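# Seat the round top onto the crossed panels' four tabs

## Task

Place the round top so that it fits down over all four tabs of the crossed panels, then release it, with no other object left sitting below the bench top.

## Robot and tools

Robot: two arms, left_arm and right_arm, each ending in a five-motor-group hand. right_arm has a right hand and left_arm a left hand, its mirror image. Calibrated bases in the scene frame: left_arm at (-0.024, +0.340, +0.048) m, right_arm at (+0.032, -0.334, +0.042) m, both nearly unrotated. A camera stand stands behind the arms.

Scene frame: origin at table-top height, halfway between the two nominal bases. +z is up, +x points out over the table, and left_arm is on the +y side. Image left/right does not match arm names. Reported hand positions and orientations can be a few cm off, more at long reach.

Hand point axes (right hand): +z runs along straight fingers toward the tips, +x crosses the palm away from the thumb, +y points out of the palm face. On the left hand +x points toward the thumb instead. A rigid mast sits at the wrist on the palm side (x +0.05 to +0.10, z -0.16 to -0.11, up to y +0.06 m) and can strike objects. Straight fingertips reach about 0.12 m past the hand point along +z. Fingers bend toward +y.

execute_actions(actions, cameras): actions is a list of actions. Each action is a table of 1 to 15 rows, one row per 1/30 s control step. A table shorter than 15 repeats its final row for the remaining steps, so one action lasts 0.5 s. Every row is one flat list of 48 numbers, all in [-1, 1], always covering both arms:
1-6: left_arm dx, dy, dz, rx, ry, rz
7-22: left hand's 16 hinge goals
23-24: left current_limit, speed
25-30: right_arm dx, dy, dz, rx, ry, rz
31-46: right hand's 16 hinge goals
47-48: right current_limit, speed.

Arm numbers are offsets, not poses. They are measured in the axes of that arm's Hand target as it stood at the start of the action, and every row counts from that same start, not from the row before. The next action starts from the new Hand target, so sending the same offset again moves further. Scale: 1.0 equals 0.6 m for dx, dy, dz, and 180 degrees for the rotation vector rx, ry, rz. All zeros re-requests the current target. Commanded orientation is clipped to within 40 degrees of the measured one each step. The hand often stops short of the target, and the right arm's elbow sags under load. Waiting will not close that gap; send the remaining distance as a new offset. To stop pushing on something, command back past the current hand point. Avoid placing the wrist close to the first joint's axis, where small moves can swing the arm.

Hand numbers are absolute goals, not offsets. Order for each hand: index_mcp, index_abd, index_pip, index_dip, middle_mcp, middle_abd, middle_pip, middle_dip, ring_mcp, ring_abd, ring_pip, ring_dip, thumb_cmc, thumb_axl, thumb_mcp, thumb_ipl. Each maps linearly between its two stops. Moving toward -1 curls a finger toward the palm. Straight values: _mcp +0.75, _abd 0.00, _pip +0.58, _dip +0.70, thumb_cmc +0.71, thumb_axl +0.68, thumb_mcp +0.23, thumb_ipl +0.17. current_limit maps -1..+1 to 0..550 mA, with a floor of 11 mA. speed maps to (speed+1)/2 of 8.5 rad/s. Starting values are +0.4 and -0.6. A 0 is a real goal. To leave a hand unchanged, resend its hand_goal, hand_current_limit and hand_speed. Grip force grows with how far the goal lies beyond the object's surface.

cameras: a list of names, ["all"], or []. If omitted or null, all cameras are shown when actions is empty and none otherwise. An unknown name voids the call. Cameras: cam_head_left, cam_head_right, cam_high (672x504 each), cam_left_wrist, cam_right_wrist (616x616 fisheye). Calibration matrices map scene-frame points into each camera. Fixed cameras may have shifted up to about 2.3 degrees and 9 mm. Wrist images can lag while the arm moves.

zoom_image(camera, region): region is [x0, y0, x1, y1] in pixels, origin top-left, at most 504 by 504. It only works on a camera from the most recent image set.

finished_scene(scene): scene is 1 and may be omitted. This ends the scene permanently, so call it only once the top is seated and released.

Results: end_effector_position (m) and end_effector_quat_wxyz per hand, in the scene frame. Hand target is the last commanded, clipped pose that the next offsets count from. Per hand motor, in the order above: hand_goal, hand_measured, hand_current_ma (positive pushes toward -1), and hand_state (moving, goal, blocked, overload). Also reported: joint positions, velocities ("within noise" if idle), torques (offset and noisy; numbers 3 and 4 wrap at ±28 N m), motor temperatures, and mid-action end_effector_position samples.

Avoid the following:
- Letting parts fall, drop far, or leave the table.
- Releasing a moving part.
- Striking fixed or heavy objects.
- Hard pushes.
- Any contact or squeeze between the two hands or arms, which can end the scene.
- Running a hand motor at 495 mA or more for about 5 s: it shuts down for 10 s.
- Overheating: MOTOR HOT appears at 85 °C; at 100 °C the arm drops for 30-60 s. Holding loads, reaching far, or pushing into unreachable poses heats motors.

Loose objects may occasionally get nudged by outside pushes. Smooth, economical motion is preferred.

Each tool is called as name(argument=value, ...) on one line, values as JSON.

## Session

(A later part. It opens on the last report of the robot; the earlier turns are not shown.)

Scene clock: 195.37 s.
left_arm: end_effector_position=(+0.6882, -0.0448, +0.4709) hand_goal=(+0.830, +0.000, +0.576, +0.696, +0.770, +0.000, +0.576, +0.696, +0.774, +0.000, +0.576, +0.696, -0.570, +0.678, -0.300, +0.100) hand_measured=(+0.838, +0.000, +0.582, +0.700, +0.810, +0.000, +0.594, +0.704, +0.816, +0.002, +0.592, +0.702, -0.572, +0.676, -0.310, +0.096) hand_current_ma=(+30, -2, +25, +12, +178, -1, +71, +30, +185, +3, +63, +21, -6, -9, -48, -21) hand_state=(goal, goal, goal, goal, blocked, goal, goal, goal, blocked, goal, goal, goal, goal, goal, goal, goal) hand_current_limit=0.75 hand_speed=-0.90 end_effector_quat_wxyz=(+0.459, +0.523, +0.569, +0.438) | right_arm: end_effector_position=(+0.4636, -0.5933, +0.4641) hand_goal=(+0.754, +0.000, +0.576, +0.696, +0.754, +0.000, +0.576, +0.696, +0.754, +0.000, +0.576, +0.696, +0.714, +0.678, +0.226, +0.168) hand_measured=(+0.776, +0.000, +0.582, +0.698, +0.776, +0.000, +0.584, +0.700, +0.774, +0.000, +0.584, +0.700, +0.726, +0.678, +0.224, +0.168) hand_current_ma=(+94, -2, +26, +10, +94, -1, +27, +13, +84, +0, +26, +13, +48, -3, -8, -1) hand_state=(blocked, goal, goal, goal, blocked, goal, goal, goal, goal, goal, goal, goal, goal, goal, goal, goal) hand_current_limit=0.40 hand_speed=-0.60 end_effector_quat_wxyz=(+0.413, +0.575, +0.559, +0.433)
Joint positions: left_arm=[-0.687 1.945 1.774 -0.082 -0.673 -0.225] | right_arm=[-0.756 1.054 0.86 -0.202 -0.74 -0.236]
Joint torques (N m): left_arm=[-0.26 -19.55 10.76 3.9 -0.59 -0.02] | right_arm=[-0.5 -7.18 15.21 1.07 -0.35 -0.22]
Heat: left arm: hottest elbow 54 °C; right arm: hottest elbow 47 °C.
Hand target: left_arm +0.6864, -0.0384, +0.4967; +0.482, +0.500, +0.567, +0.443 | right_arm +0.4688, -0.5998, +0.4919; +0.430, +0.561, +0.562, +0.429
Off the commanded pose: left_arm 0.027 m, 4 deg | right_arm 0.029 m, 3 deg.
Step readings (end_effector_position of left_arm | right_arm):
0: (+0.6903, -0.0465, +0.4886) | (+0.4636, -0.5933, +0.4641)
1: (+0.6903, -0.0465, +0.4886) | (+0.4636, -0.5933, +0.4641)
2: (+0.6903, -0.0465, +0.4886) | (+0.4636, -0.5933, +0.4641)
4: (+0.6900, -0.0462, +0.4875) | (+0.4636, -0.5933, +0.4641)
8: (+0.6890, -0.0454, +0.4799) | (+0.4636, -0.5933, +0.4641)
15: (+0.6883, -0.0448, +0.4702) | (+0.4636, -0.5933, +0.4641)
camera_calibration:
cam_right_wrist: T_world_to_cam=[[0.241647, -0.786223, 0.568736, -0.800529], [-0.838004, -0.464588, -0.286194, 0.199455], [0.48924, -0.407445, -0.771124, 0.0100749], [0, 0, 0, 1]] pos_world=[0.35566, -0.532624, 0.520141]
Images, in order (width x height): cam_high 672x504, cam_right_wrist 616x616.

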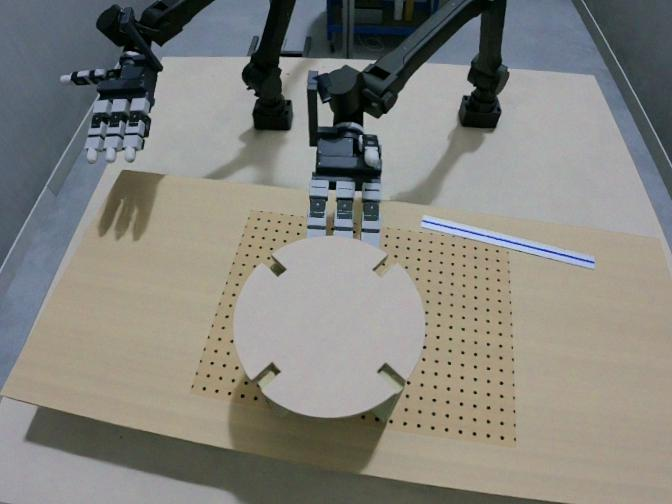

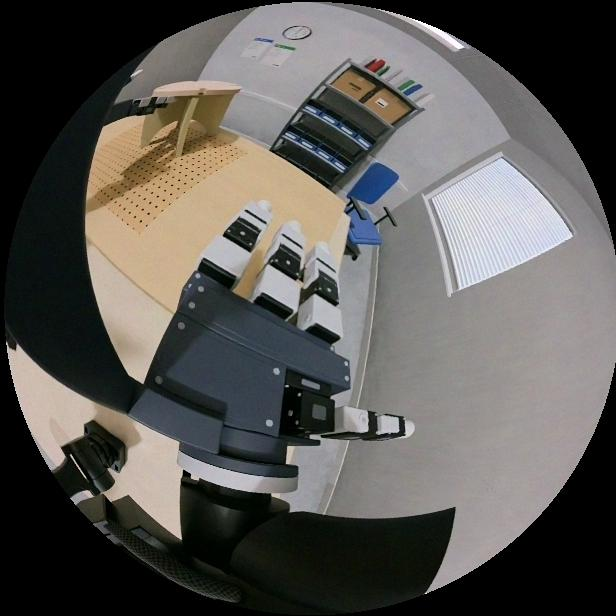

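zoom_image(camera="cam_high", region=[255, 240, 315, 300])

zoom_image(camera="cam_high", region=[355, 240, 415, 300])

zoom_image(camera="cam_high", region=[240, 350, 300, 410])

zoom_image(camera="cam_high", region=[360, 350, 420, 410])

Scaled by 8.400 from the camera's 672x504 image, which has a finer 960x720 frame.

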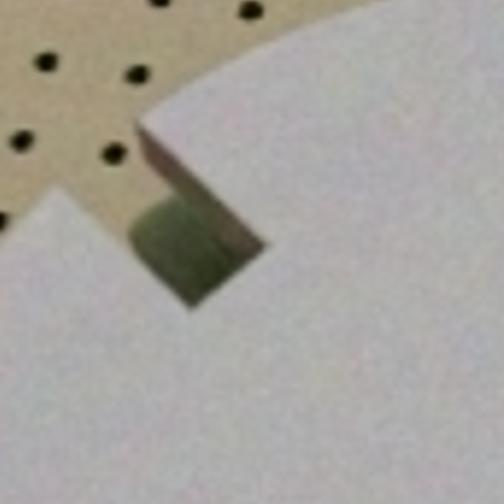

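Scaled by 8.400 from the camera's 672x504 image, which has a finer 960x720 frame.

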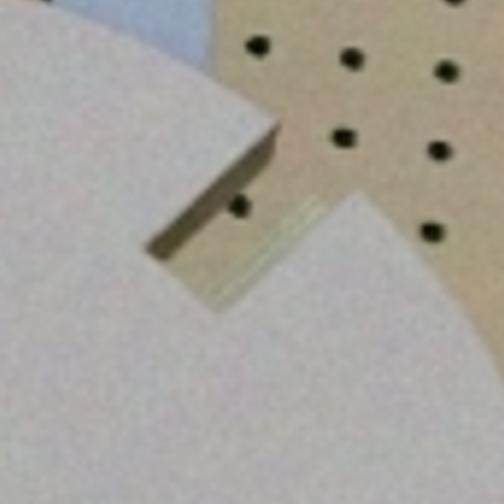

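Scaled by 8.400 from the camera's 672x504 image, which has a finer 960x720 frame.

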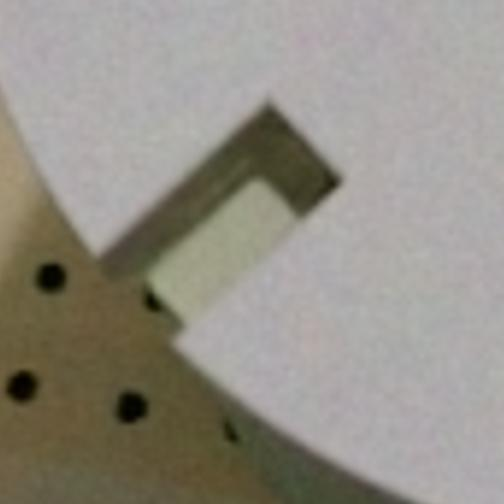

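Scaled by 8.400 from the camera's 672x504 image, which has a finer 960x720 frame.

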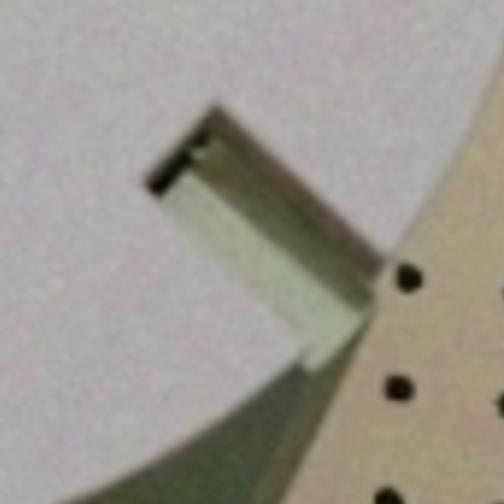

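execute_actions(actions=[], cameras=["all"])

zoom_image(camera="cam_high", region=[210, 180, 440, 420])

zoom_image(camera="cam_right_wrist", region=[120, 50, 260, 130])

Scene clock: 196.77 s.
left_arm: end_effector_position=(+0.6882, -0.0448, +0.4709) hand_goal=(+0.830, +0.000, +0.576, +0.696, +0.770, +0.000, +0.576, +0.696, +0.774, +0.000, +0.576, +0.696, -0.570, +0.678, -0.300, +0.100) hand_measured=(+0.838, +0.000, +0.582, +0.700, +0.810, +0.000, +0.594, +0.704, +0.816, +0.002, +0.592, +0.702, -0.572, +0.676, -0.310, +0.096) hand_current_ma=(+30, -2, +25, +12, +178, -1, +71, +30, +185, +3, +63, +21, -6, -9, -48, -21) hand_state=(goal, goal, goal, goal, blocked, goal, goal, goal, blocked, goal, goal, goal, goal, goal, goal, goal) hand_current_limit=0.75 hand_speed=-0.90 end_effector_quat_wxyz=(+0.459, +0.523, +0.569, +0.438) | right_arm: end_effector_position=(+0.4636, -0.5933, +0.4641) hand_goal=(+0.754, +0.000, +0.576, +0.696, +0.754, +0.000, +0.576, +0.696, +0.754, +0.000, +0.576, +0.696, +0.714, +0.678, +0.226, +0.168) hand_measured=(+0.776, +0.000, +0.582, +0.698, +0.776, +0.000, +0.584, +0.700, +0.774, +0.000, +0.584, +0.700, +0.726, +0.678, +0.224, +0.168) hand_current_ma=(+94, -2, +26, +10, +94, -1, +27, +13, +84, +0, +26, +13, +48, -3, -8, -1) hand_state=(blocked, goal, goal, goal, blocked, goal, goal, goal, goal, goal, goal, goal, goal, goal, goal, goal) hand_current_limit=0.40 hand_speed=-0.60 end_effector_quat_wxyz=(+0.413, +0.575, +0.559, +0.433)
Joint positions: left_arm=[-0.687 1.945 1.774 -0.082 -0.673 -0.225] | right_arm=[-0.756 1.054 0.86 -0.202 -0.74 -0.236]
Joint velocities: within noise
Joint torques (N m): left_arm=[-0.32 -19.43 10.74 3.92 -0.59 -0.02] | right_arm=[-0.44 -7.18 15.21 1.07 -0.35 -0.22]
Motor temperatures (°C): left_arm=[31 49 54 34 30 28] | right_arm=[30 32 47 30 31 30]
Heat: left arm: hottest elbow 54 °C; right arm: hottest elbow 47 °C.
Hand target: left_arm +0.6864, -0.0384, +0.4967; +0.482, +0.500, +0.567, +0.443 | right_arm +0.4688, -0.5998, +0.4919; +0.430, +0.561, +0.562, +0.429
Off the commanded pose: left_arm 0.027 m, 4 deg | right_arm 0.029 m, 3 deg.
camera_calibration:
cam_left_wrist: T_world_to_cam=[[-0.106189, -0.843365, -0.526743, 0.248839], [-0.8409, 0.358882, -0.405082, 0.739108], [0.530671, 0.399923, -0.747295, 0.124844], [0, 0, 0, 1]] pos_world=[0.581688, -0.105318, 0.523769]
cam_right_wrist: T_world_to_cam=[[0.241647, -0.786223, 0.568736, -0.800529], [-0.838004, -0.464588, -0.286194, 0.199455], [0.48924, -0.407445, -0.771124, 0.0100749], [0, 0, 0, 1]] pos_world=[0.35566, -0.532624, 0.520141]

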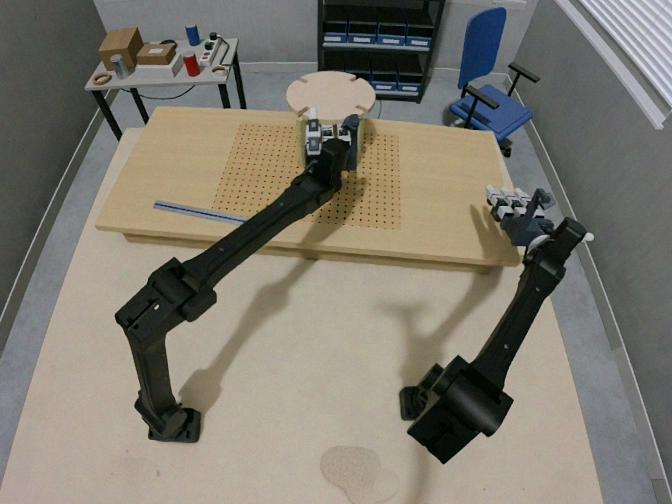

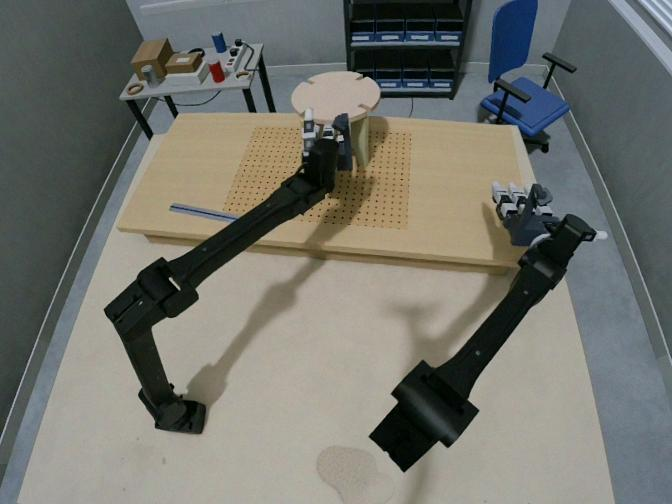

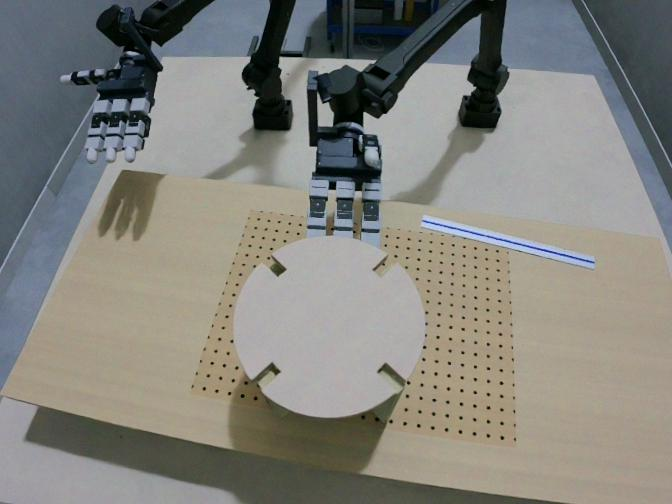

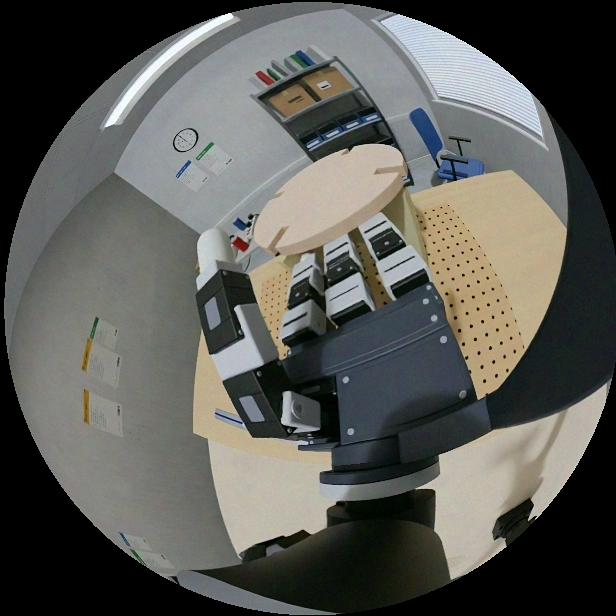

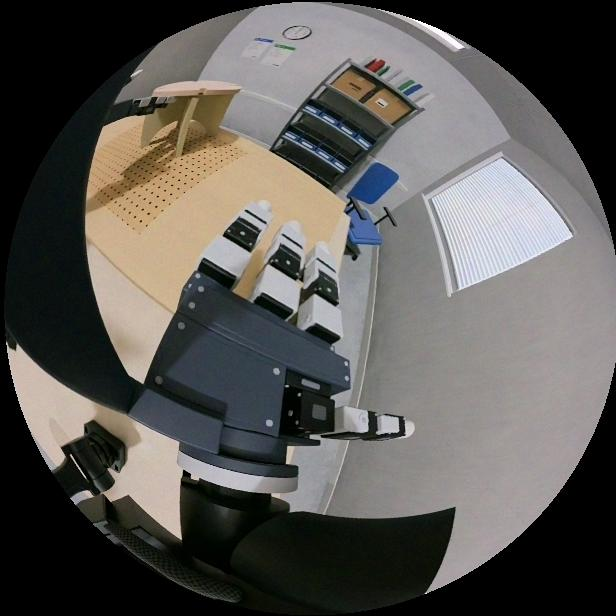

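Scaled by 2.100 from the camera's 672x504 image, which has a finer 960x720 frame.

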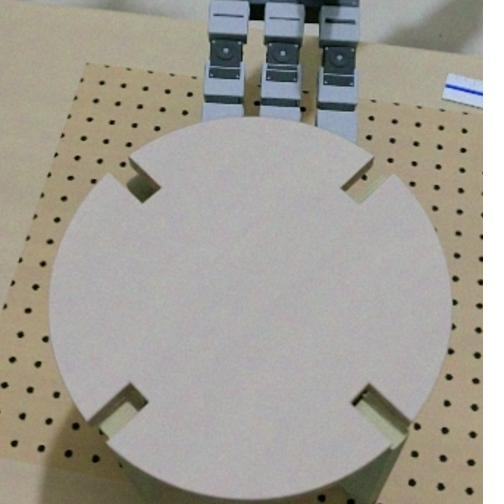

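Scaled by 3.600 from the camera's 616x616 image, which has a finer 880x880 frame.

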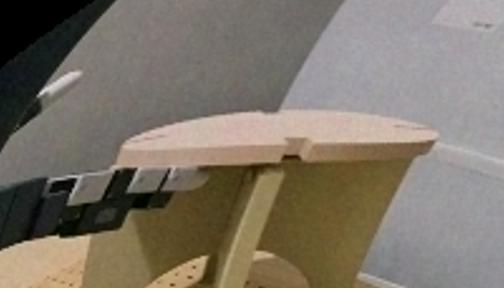

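execute_actions(actions=[[[0.0009,-0.008,0,0,0,0,0.83,0,0.576,0.696,0.77,0,0.576,0.696,0.773,0,0.576,0.696,-0.571,0.678,-0.3,0.1,0.75,-0.9,0,0,0,0,0,0,0.754,0,0.576,0.696,0.754,0,0.576,0.696,0.754,0,0.576,0.696,0.714,0.678,0.226,0.168,0.4,-0.6],[0.0018,-0.016,0,0,0,0,0.83,0,0.576,0.696,0.77,0,0.576,0.696,0.773,0,0.576,0.696,-0.571,0.678,-0.3,0.1,0.75,-0.9,0,0,0,0,0,0,0.754,0,0.576,0.696,0.754,0,0.576,0.696,0.754,0,0.576,0.696,0.714,0.678,0.226,0.168,0.4,-0.6],[0.0027,-0.025,0,0,0,0,0.83,0,0.576,0.696,0.77,0,0.576,0.696,0.773,0,0.576,0.696,-0.571,0.678,-0.3,0.1,0.75,-0.9,0,0,0,0,0,0,0.754,0,0.576,0.696,0.754,0,0.576,0.696,0.754,0,0.576,0.696,0.714,0.678,0.226,0.168,0.4,-0.6],[0.0036,-0.033,0,0,0,0,0.83,0,0.576,0.696,0.77,0,0.576,0.696,0.773,0,0.576,0.696,-0.571,0.678,-0.3,0.1,0.75,-0.9,0,0,0,0,0,0,0.754,0,0.576,0.696,0.754,0,0.576,0.696,0.754,0,0.576,0.696,0.714,0.678,0.226,0.168,0.4,-0.6]]], cameras=["cam_high", "cam_right_wrist"])

zoom_image(camera="cam_high", region=[210, 180, 440, 420])

zoom_image(camera="cam_right_wrist", region=[120, 50, 260, 130])

Scene clock: 197.90 s.
left_arm: end_effector_position=(+0.6855, -0.0421, +0.4591) hand_goal=(+0.830, +0.000, +0.576, +0.696, +0.770, +0.000, +0.576, +0.696, +0.774, +0.000, +0.576, +0.696, -0.570, +0.678, -0.300, +0.100) hand_measured=(+0.838, +0.000, +0.582, +0.700, +0.806, +0.000, +0.592, +0.702, +0.812, +0.000, +0.590, +0.702, -0.572, +0.676, -0.310, +0.096) hand_current_ma=(+31, -2, +25, +12, +160, -1, +59, +22, +168, +2, +55, +20, -5, -9, -48, -21) hand_state=(goal, goal, goal, goal, blocked, goal, goal, goal, blocked, goal, goal, goal, goal, goal, goal, goal) hand_current_limit=0.75 hand_speed=-0.90 end_effector_quat_wxyz=(+0.464, +0.517, +0.569, +0.440) | right_arm: end_effector_position=(+0.4636, -0.5933, +0.4641) hand_goal=(+0.754, +0.000, +0.576, +0.696, +0.754, +0.000, +0.576, +0.696, +0.754, +0.000, +0.576, +0.696, +0.714, +0.678, +0.226, +0.168) hand_measured=(+0.776, +0.000, +0.582, +0.698, +0.776, +0.000, +0.584, +0.700, +0.774, +0.000, +0.584, +0.700, +0.726, +0.678, +0.224, +0.168) hand_current_ma=(+94, -2, +26, +10, +94, -1, +27, +13, +84, +0, +26, +13, +48, -3, -8, -1) hand_state=(blocked, goal, goal, goal, blocked, goal, goal, goal, goal, goal, goal, goal, goal, goal, goal, goal) hand_current_limit=0.40 hand_speed=-0.60 end_effector_quat_wxyz=(+0.413, +0.575, +0.559, +0.433)
Joint positions: left_arm=[-0.687 1.945 1.735 -0.028 -0.676 -0.225] | right_arm=[-0.756 1.054 0.86 -0.202 -0.74 -0.236]
Joint torques (N m): left_arm=[-0.56 -18.78 10.24 3.71 -0.51 -0.02] | right_arm=[-0.44 -7.18 15.21 1.09 -0.36 -0.22]
Heat: left arm: hottest elbow 54 °C; right arm: hottest elbow 47 °C.
Hand target: left_arm +0.6836, -0.0385, +0.4770; +0.482, +0.500, +0.567, +0.443 | right_arm +0.4688, -0.5998, +0.4919; +0.430, +0.561, +0.562, +0.429
Off the commanded pose: left_arm 0.018 m, 3 deg | right_arm 0.029 m, 3 deg.
Step readings (end_effector_position of left_arm | right_arm):
0: (+0.6882, -0.0448, +0.4709) | (+0.4636, -0.5933, +0.4641)
1: (+0.6882, -0.0448, +0.4709) | (+0.4636, -0.5933, +0.4641)
2: (+0.6882, -0.0447, +0.4709) | (+0.4636, -0.5933, +0.4641)
4: (+0.6878, -0.0444, +0.4696) | (+0.4636, -0.5933, +0.4641)
8: (+0.6865, -0.0431, +0.4622) | (+0.4636, -0.5933, +0.4641)
15: (+0.6855, -0.0421, +0.4591) | (+0.4636, -0.5933, +0.4641)
camera_calibration:
cam_right_wrist: T_world_to_cam=[[0.241647, -0.786223, 0.568736, -0.800529], [-0.838004, -0.464588, -0.286194, 0.199455], [0.48924, -0.407445, -0.771124, 0.0100749], [0, 0, 0, 1]] pos_world=[0.35566, -0.532624, 0.520141]
Images, in order (width x height): cam_high 672x504, cam_right_wrist 616x616.

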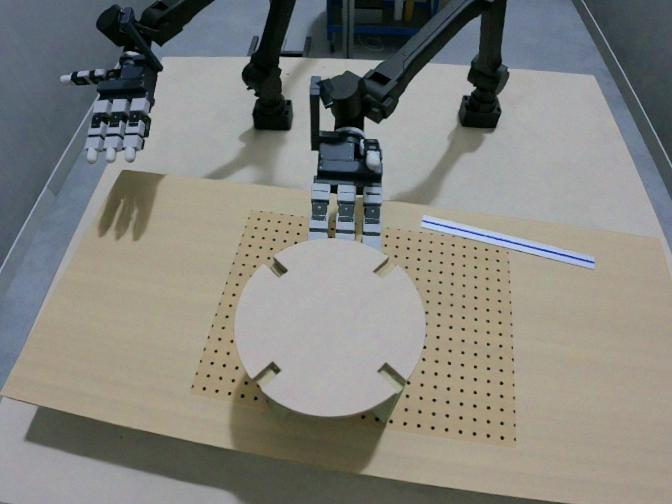

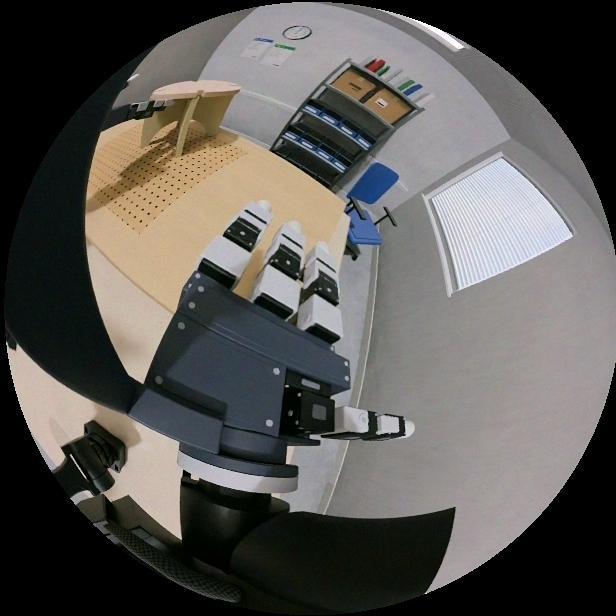

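Scaled by 2.100 from the camera's 672x504 image, which has a finer 960x720 frame.

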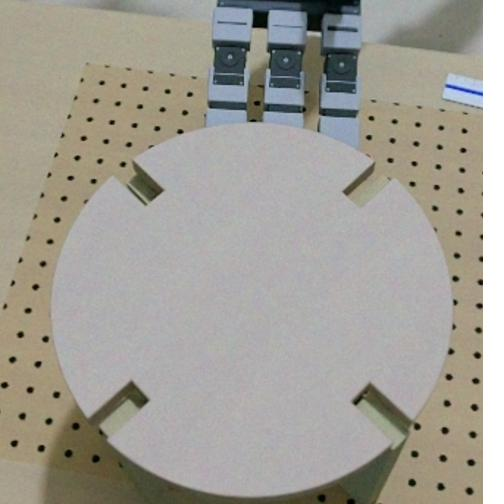

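Scaled by 3.600 from the camera's 616x616 image, which has a finer 880x880 frame.

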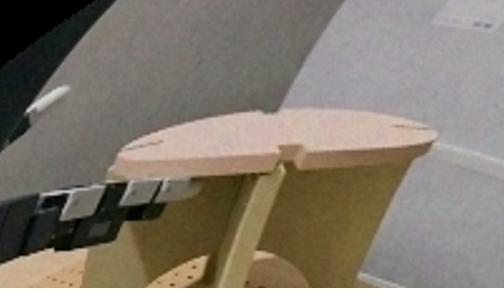

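zoom_image(camera="cam_high", region=[255, 240, 315, 300])

zoom_image(camera="cam_high", region=[355, 240, 415, 300])

zoom_image(camera="cam_high", region=[240, 350, 300, 410])

zoom_image(camera="cam_high", region=[360, 350, 420, 410])

Scaled by 8.400 from the camera's 672x504 image, which has a finer 960x720 frame.

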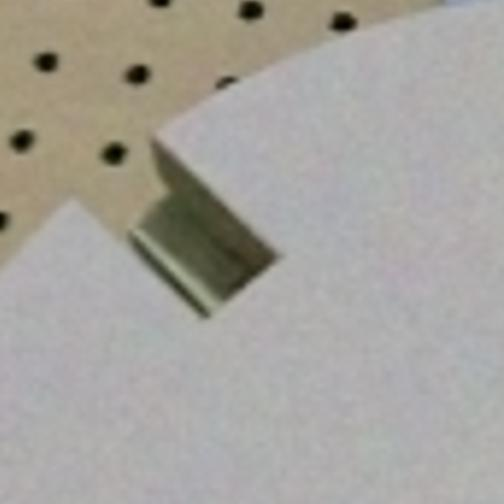

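Scaled by 8.400 from the camera's 672x504 image, which has a finer 960x720 frame.

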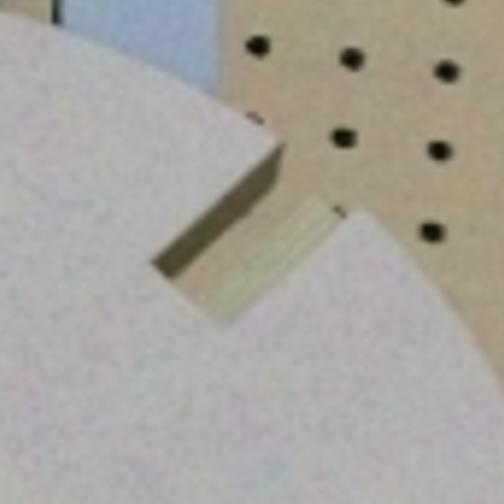

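Scaled by 8.400 from the camera's 672x504 image, which has a finer 960x720 frame.

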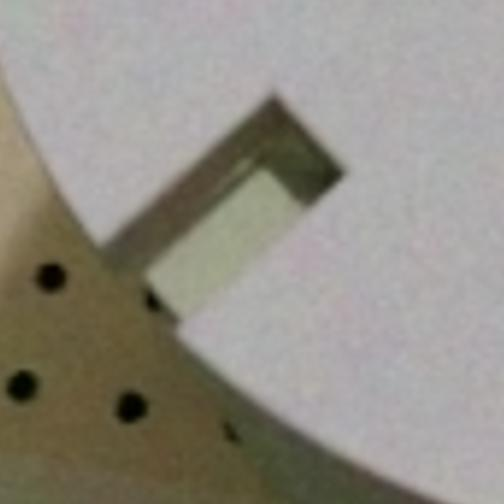

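Scaled by 8.400 from the camera's 672x504 image, which has a finer 960x720 frame.

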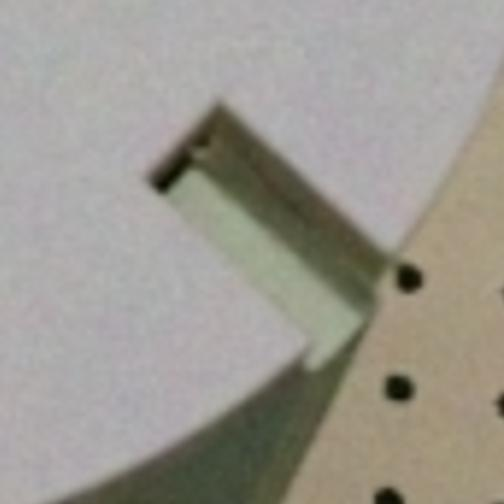

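execute_actions(actions=[[[0.0009,-0.008,0,0,0,0,0.83,0,0.576,0.696,0.77,0,0.576,0.696,0.773,0,0.576,0.696,-0.571,0.678,-0.3,0.1,0.75,-0.9,0,0,0,0,0,0,0.754,0,0.576,0.696,0.754,0,0.576,0.696,0.754,0,0.576,0.696,0.714,0.678,0.226,0.168,0.4,-0.6],[0.0018,-0.016,0,0,0,0,0.83,0,0.576,0.696,0.77,0,0.576,0.696,0.773,0,0.576,0.696,-0.571,0.678,-0.3,0.1,0.75,-0.9,0,0,0,0,0,0,0.754,0,0.576,0.696,0.754,0,0.576,0.696,0.754,0,0.576,0.696,0.714,0.678,0.226,0.168,0.4,-0.6],[0.0027,-0.025,0,0,0,0,0.83,0,0.576,0.696,0.77,0,0.576,0.696,0.773,0,0.576,0.696,-0.571,0.678,-0.3,0.1,0.75,-0.9,0,0,0,0,0,0,0.754,0,0.576,0.696,0.754,0,0.576,0.696,0.754,0,0.576,0.696,0.714,0.678,0.226,0.168,0.4,-0.6],[0.0036,-0.033,0,0,0,0,0.83,0,0.576,0.696,0.77,0,0.576,0.696,0.773,0,0.576,0.696,-0.571,0.678,-0.3,0.1,0.75,-0.9,0,0,0,0,0,0,0.754,0,0.576,0.696,0.754,0,0.576,0.696,0.754,0,0.576,0.696,0.714,0.678,0.226,0.168,0.4,-0.6]]], cameras=["cam_high", "cam_right_wrist"])

zoom_image(camera="cam_high", region=[210, 180, 440, 420])

zoom_image(camera="cam_right_wrist", region=[120, 50, 260, 130])

Scene clock: 201.20 s.
left_arm: end_effector_position=(+0.6823, -0.0389, +0.4510) hand_goal=(+0.830, +0.000, +0.576, +0.696, +0.770, +0.000, +0.576, +0.696, +0.774, +0.000, +0.576, +0.696, -0.570, +0.678, -0.300, +0.100) hand_measured=(+0.838, +0.000, +0.582, +0.700, +0.792, +0.000, +0.584, +0.700, +0.802, +0.000, +0.586, +0.700, -0.572, +0.676, -0.310, +0.096) hand_current_ma=(+32, -2, +25, +12, +92, -1, +29, +13, +118, +0, +35, +14, -5, -9, -48, -21) hand_state=(goal, goal, goal, goal, blocked, goal, goal, goal, blocked, goal, goal, goal, goal, goal, goal, goal) hand_current_limit=0.75 hand_speed=-0.90 end_effector_quat_wxyz=(+0.472, +0.508, +0.569, +0.441) | right_arm: end_effector_position=(+0.4636, -0.5933, +0.4641) hand_goal=(+0.754, +0.000, +0.576, +0.696, +0.754, +0.000, +0.576, +0.696, +0.754, +0.000, +0.576, +0.696, +0.714, +0.678, +0.226, +0.168) hand_measured=(+0.776, +0.000, +0.582, +0.698, +0.776, +0.000, +0.584, +0.700, +0.774, +0.000, +0.584, +0.700, +0.726, +0.678, +0.224, +0.168) hand_current_ma=(+94, -2, +26, +10, +94, -1, +27, +13, +84, +0, +26, +13, +48, -3, -8, -1) hand_state=(blocked, goal, goal, goal, blocked, goal, goal, goal, goal, goal, goal, goal, goal, goal, goal, goal) hand_current_limit=0.40 hand_speed=-0.60 end_effector_quat_wxyz=(+0.413, +0.575, +0.559, +0.433)
Joint positions: left_arm=[-0.687 1.945 1.7 0.032 -0.681 -0.225] | right_arm=[-0.756 1.054 0.86 -0.202 -0.74 -0.236]
Joint torques (N m): left_arm=[-0.73 -18.32 9.74 3.29 -0.41 -0.03] | right_arm=[-0.5 -7.18 15.21 1.09 -0.35 -0.22]
Heat: left arm: hottest elbow 54 °C; right arm: hottest elbow 47 °C.
Hand target: left_arm +0.6808, -0.0385, +0.4573; +0.482, +0.500, +0.567, +0.443 | right_arm +0.4688, -0.5998, +0.4919; +0.430, +0.561, +0.562, +0.429
Off the commanded pose: left_arm 0.006 m, 2 deg | right_arm 0.029 m, 3 deg.
Step readings (end_effector_position of left_arm | right_arm):
0: (+0.6855, -0.0421, +0.4591) | (+0.4636, -0.5933, +0.4641)
1: (+0.6855, -0.0421, +0.4592) | (+0.4636, -0.5933, +0.4641)
2: (+0.6854, -0.0420, +0.4588) | (+0.4636, -0.5933, +0.4641)
4: (+0.6849, -0.0416, +0.4577) | (+0.4636, -0.5933, +0.4641)
8: (+0.6833, -0.0400, +0.4537) | (+0.4636, -0.5933, +0.4641)
15: (+0.6824, -0.0391, +0.4515) | (+0.4636, -0.5933, +0.4641)
camera_calibration:
cam_right_wrist: T_world_to_cam=[[0.241647, -0.786223, 0.568736, -0.800529], [-0.838004, -0.464588, -0.286194, 0.199455], [0.48924, -0.407445, -0.771124, 0.0100749], [0, 0, 0, 1]] pos_world=[0.35566, -0.532624, 0.520141]
Images, in order (width x height): cam_high 672x504, cam_right_wrist 616x616.

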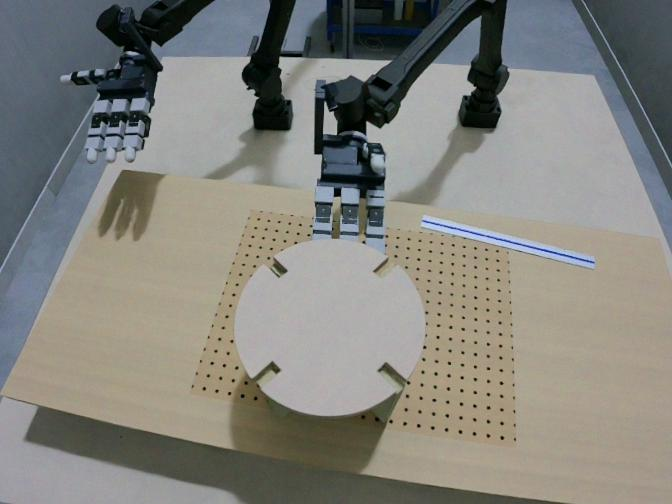

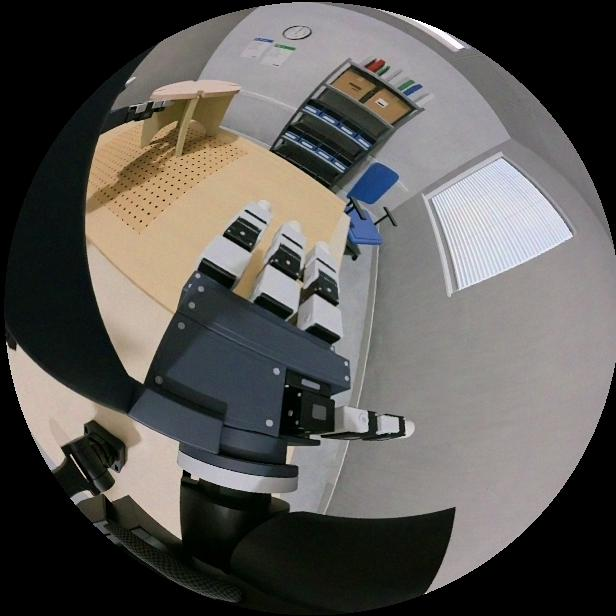

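Scaled by 2.100 from the camera's 672x504 image, which has a finer 960x720 frame.

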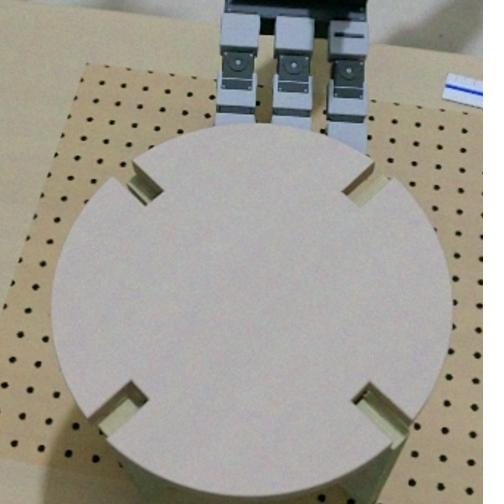

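Scaled by 3.600 from the camera's 616x616 image, which has a finer 880x880 frame.

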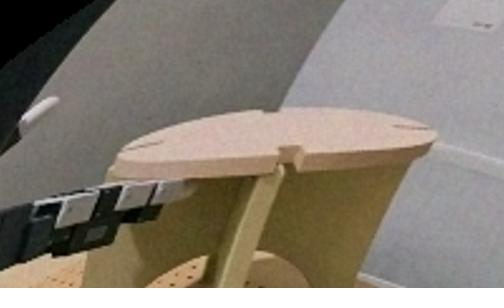

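zoom_image(camera="cam_high", region=[255, 240, 315, 300])

zoom_image(camera="cam_high", region=[355, 240, 415, 300])

zoom_image(camera="cam_high", region=[240, 350, 300, 410])

zoom_image(camera="cam_high", region=[360, 350, 420, 410])

Scaled by 8.400 from the camera's 672x504 image, which has a finer 960x720 frame.

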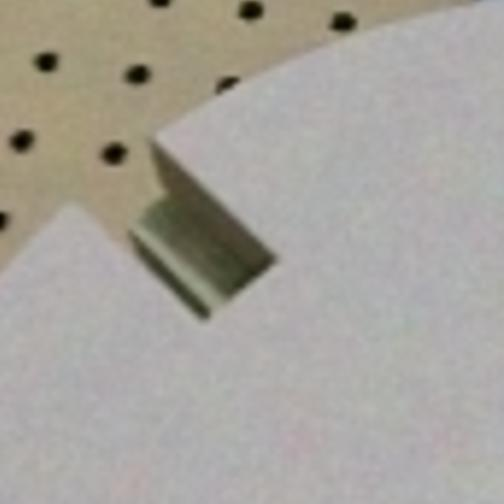

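Scaled by 8.400 from the camera's 672x504 image, which has a finer 960x720 frame.

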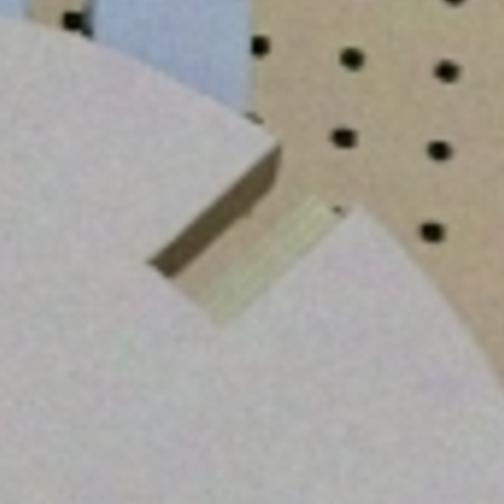

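Scaled by 8.400 from the camera's 672x504 image, which has a finer 960x720 frame.

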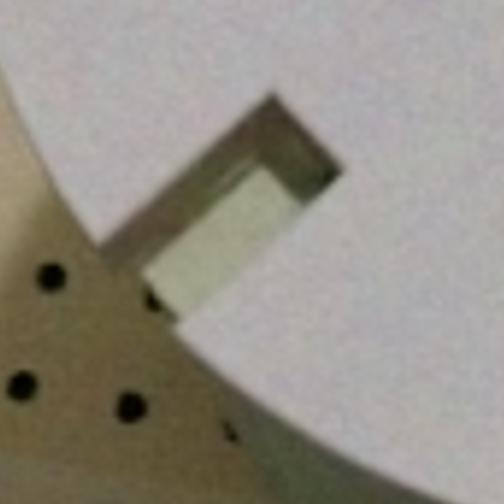

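Scaled by 8.400 from the camera's 672x504 image, which has a finer 960x720 frame.

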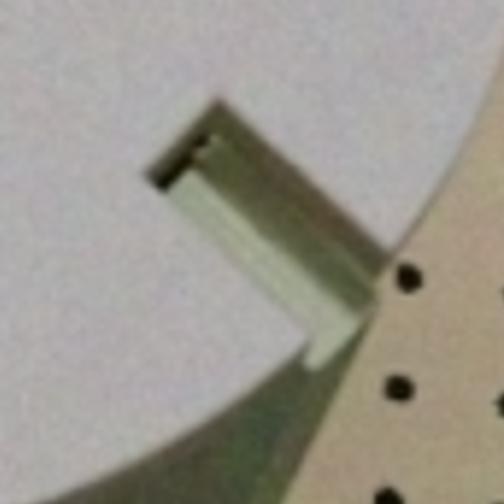

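execute_actions(actions=[], cameras=["cam_left_wrist", "cam_head_left"])

zoom_image(camera="cam_left_wrist", region=[240, 120, 440, 260])

zoom_image(camera="cam_head_left", region=[280, 60, 385, 135])

Scene clock: 202.80 s.
left_arm: end_effector_position=(+0.6823, -0.0389, +0.4510) hand_goal=(+0.830, +0.000, +0.576, +0.696, +0.770, +0.000, +0.576, +0.696, +0.774, +0.000, +0.576, +0.696, -0.570, +0.678, -0.300, +0.100) hand_measured=(+0.838, +0.000, +0.582, +0.700, +0.792, +0.000, +0.584, +0.700, +0.802, +0.000, +0.586, +0.700, -0.572, +0.676, -0.310, +0.096) hand_current_ma=(+32, -2, +25, +12, +92, -1, +29, +13, +118, +0, +35, +14, -5, -9, -48, -21) hand_state=(goal, goal, goal, goal, blocked, goal, goal, goal, blocked, goal, goal, goal, goal, goal, goal, goal) hand_current_limit=0.75 hand_speed=-0.90 end_effector_quat_wxyz=(+0.472, +0.508, +0.569, +0.441) | right_arm: end_effector_position=(+0.4636, -0.5933, +0.4641) hand_goal=(+0.754, +0.000, +0.576, +0.696, +0.754, +0.000, +0.576, +0.696, +0.754, +0.000, +0.576, +0.696, +0.714, +0.678, +0.226, +0.168) hand_measured=(+0.776, +0.000, +0.582, +0.698, +0.776, +0.000, +0.584, +0.700, +0.774, +0.000, +0.584, +0.700, +0.726, +0.678, +0.224, +0.168) hand_current_ma=(+94, -2, +26, +10, +94, -1, +27, +13, +84, +0, +26, +13, +48, -3, -8, -1) hand_state=(blocked, goal, goal, goal, blocked, goal, goal, goal, goal, goal, goal, goal, goal, goal, goal, goal) hand_current_limit=0.40 hand_speed=-0.60 end_effector_quat_wxyz=(+0.413, +0.575, +0.559, +0.433)
Joint positions: left_arm=[-0.687 1.945 1.7 0.032 -0.681 -0.225] | right_arm=[-0.756 1.054 0.86 -0.202 -0.74 -0.236]
Joint velocities: within noise
Joint torques (N m): left_arm=[-0.79 -18.43 9.66 3.28 -0.42 -0.02] | right_arm=[-0.44 -7.12 15.21 1.09 -0.36 -0.22]
Motor temperatures (°C): left_arm=[31 48 54 34 30 28] | right_arm=[30 32 47 30 31 30]
Heat: left arm: hottest elbow 54 °C; right arm: hottest elbow 47 °C.
Hand target: left_arm +0.6808, -0.0385, +0.4573; +0.482, +0.500, +0.567, +0.443 | right_arm +0.4688, -0.5998, +0.4919; +0.430, +0.561, +0.562, +0.429
Off the commanded pose: left_arm 0.006 m, 2 deg | right_arm 0.029 m, 3 deg.
camera_calibration:
cam_left_wrist: T_world_to_cam=[[-0.0828237, -0.856107, -0.510119, 0.2187], [-0.829968, 0.342595, -0.440205, 0.731772], [0.551627, 0.386923, -0.738916, 0.0922969], [0, 0, 0, 1]] pos_world=[0.574548, -0.0991832, 0.501893]
Images, in order (width x height): cam_head_left 672x504, cam_left_wrist 616x616.

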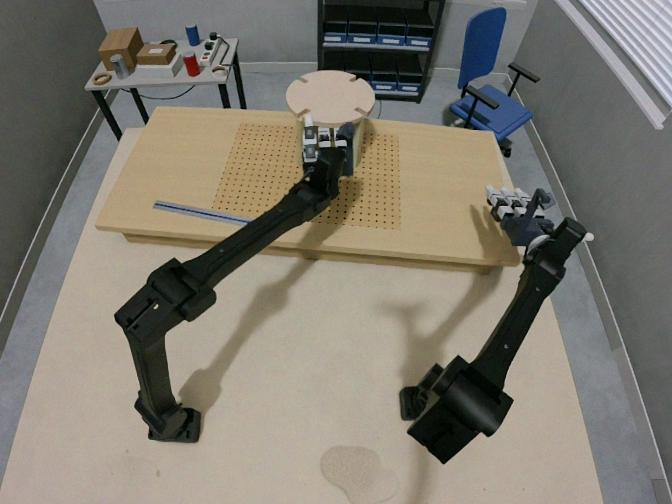

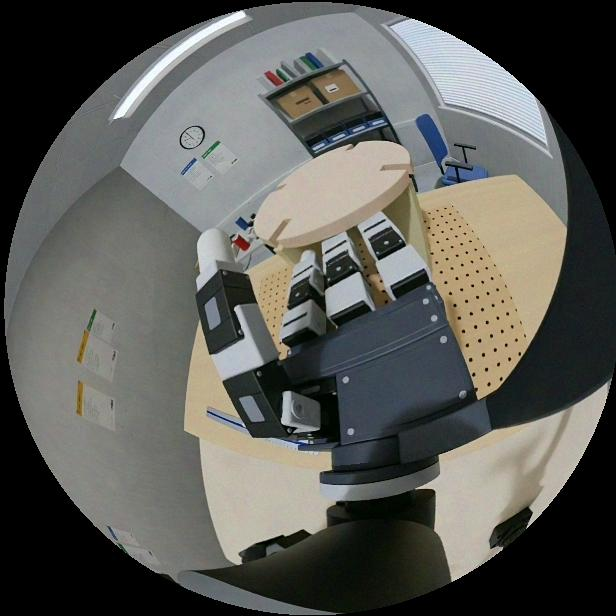

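Scaled by 2.520 from the camera's 616x616 image, which has a finer 880x880 frame.

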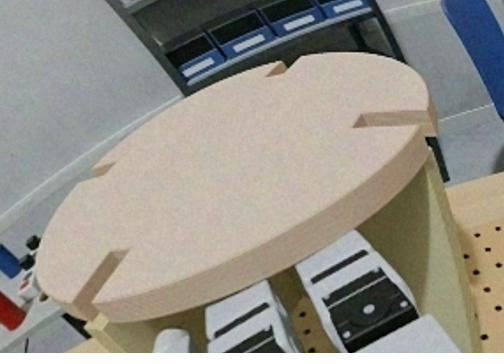

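Scaled by 4.800 from the camera's 672x504 image, which has a finer 960x720 frame.

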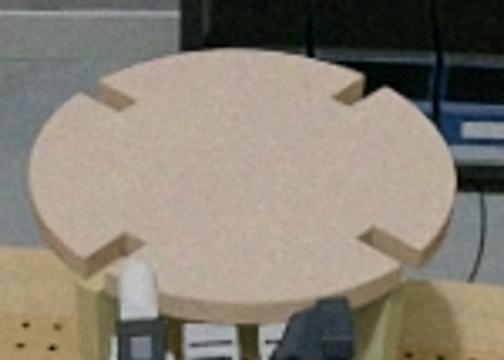

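zoom_image(camera="cam_left_wrist", region=[370, 145, 430, 205])

zoom_image(camera="cam_left_wrist", region=[245, 205, 305, 265])

Scaled by 8.400 from the camera's 616x616 image, which has a finer 880x880 frame.

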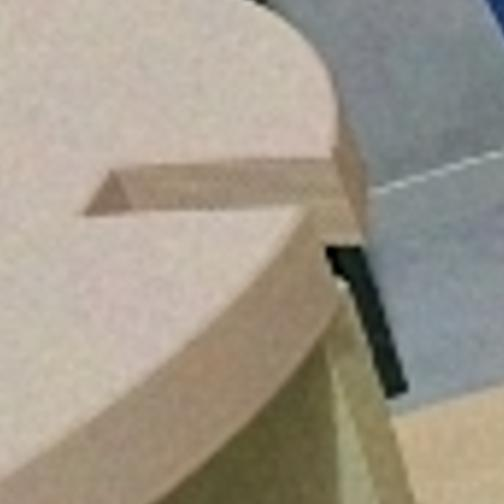

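Scaled by 8.400 from the camera's 616x616 image, which has a finer 880x880 frame.

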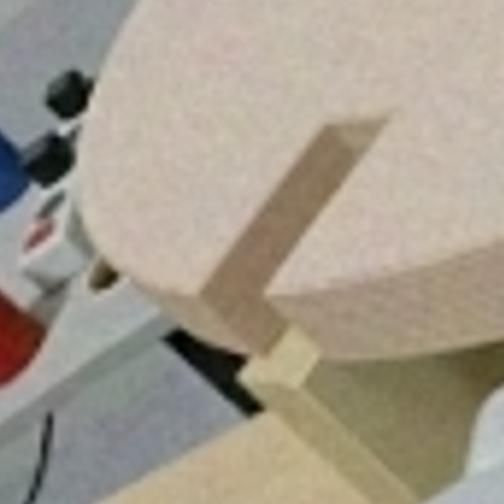

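zoom_image(camera="cam_left_wrist", region=[265, 232, 289, 256])

zoom_image(camera="cam_left_wrist", region=[396, 160, 426, 190])

zoom_image(camera="cam_head_left", region=[290, 100, 320, 130])

zoom_image(camera="cam_head_left", region=[350, 100, 380, 130])

Scaled by 21.000 from the camera's 616x616 image, which has a finer 880x880 frame.

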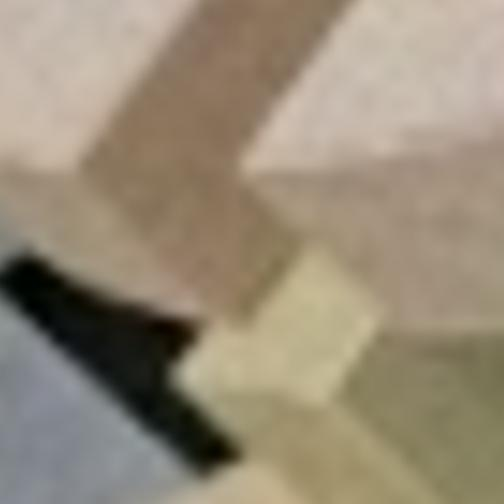

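Scaled by 16.800 from the camera's 616x616 image, which has a finer 880x880 frame.

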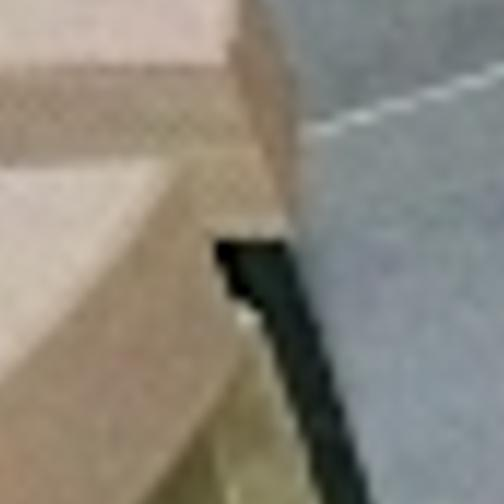

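Scaled by 16.800 from the camera's 672x504 image, which has a finer 960x720 frame.

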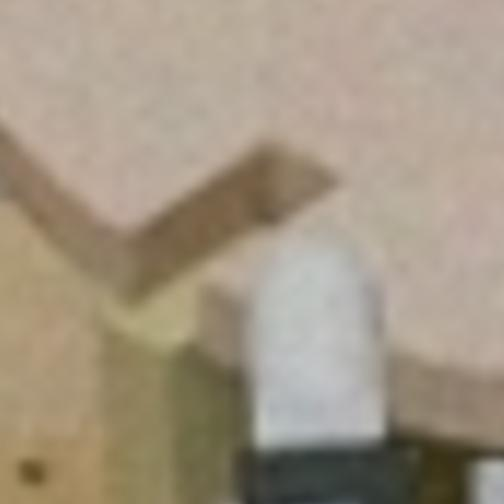

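Scaled by 16.800 from the camera's 672x504 image, which has a finer 960x720 frame.

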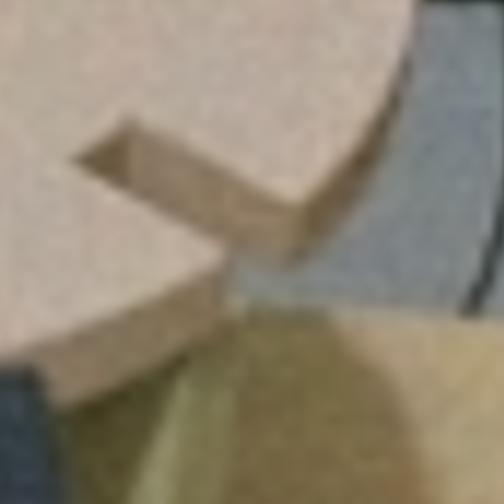

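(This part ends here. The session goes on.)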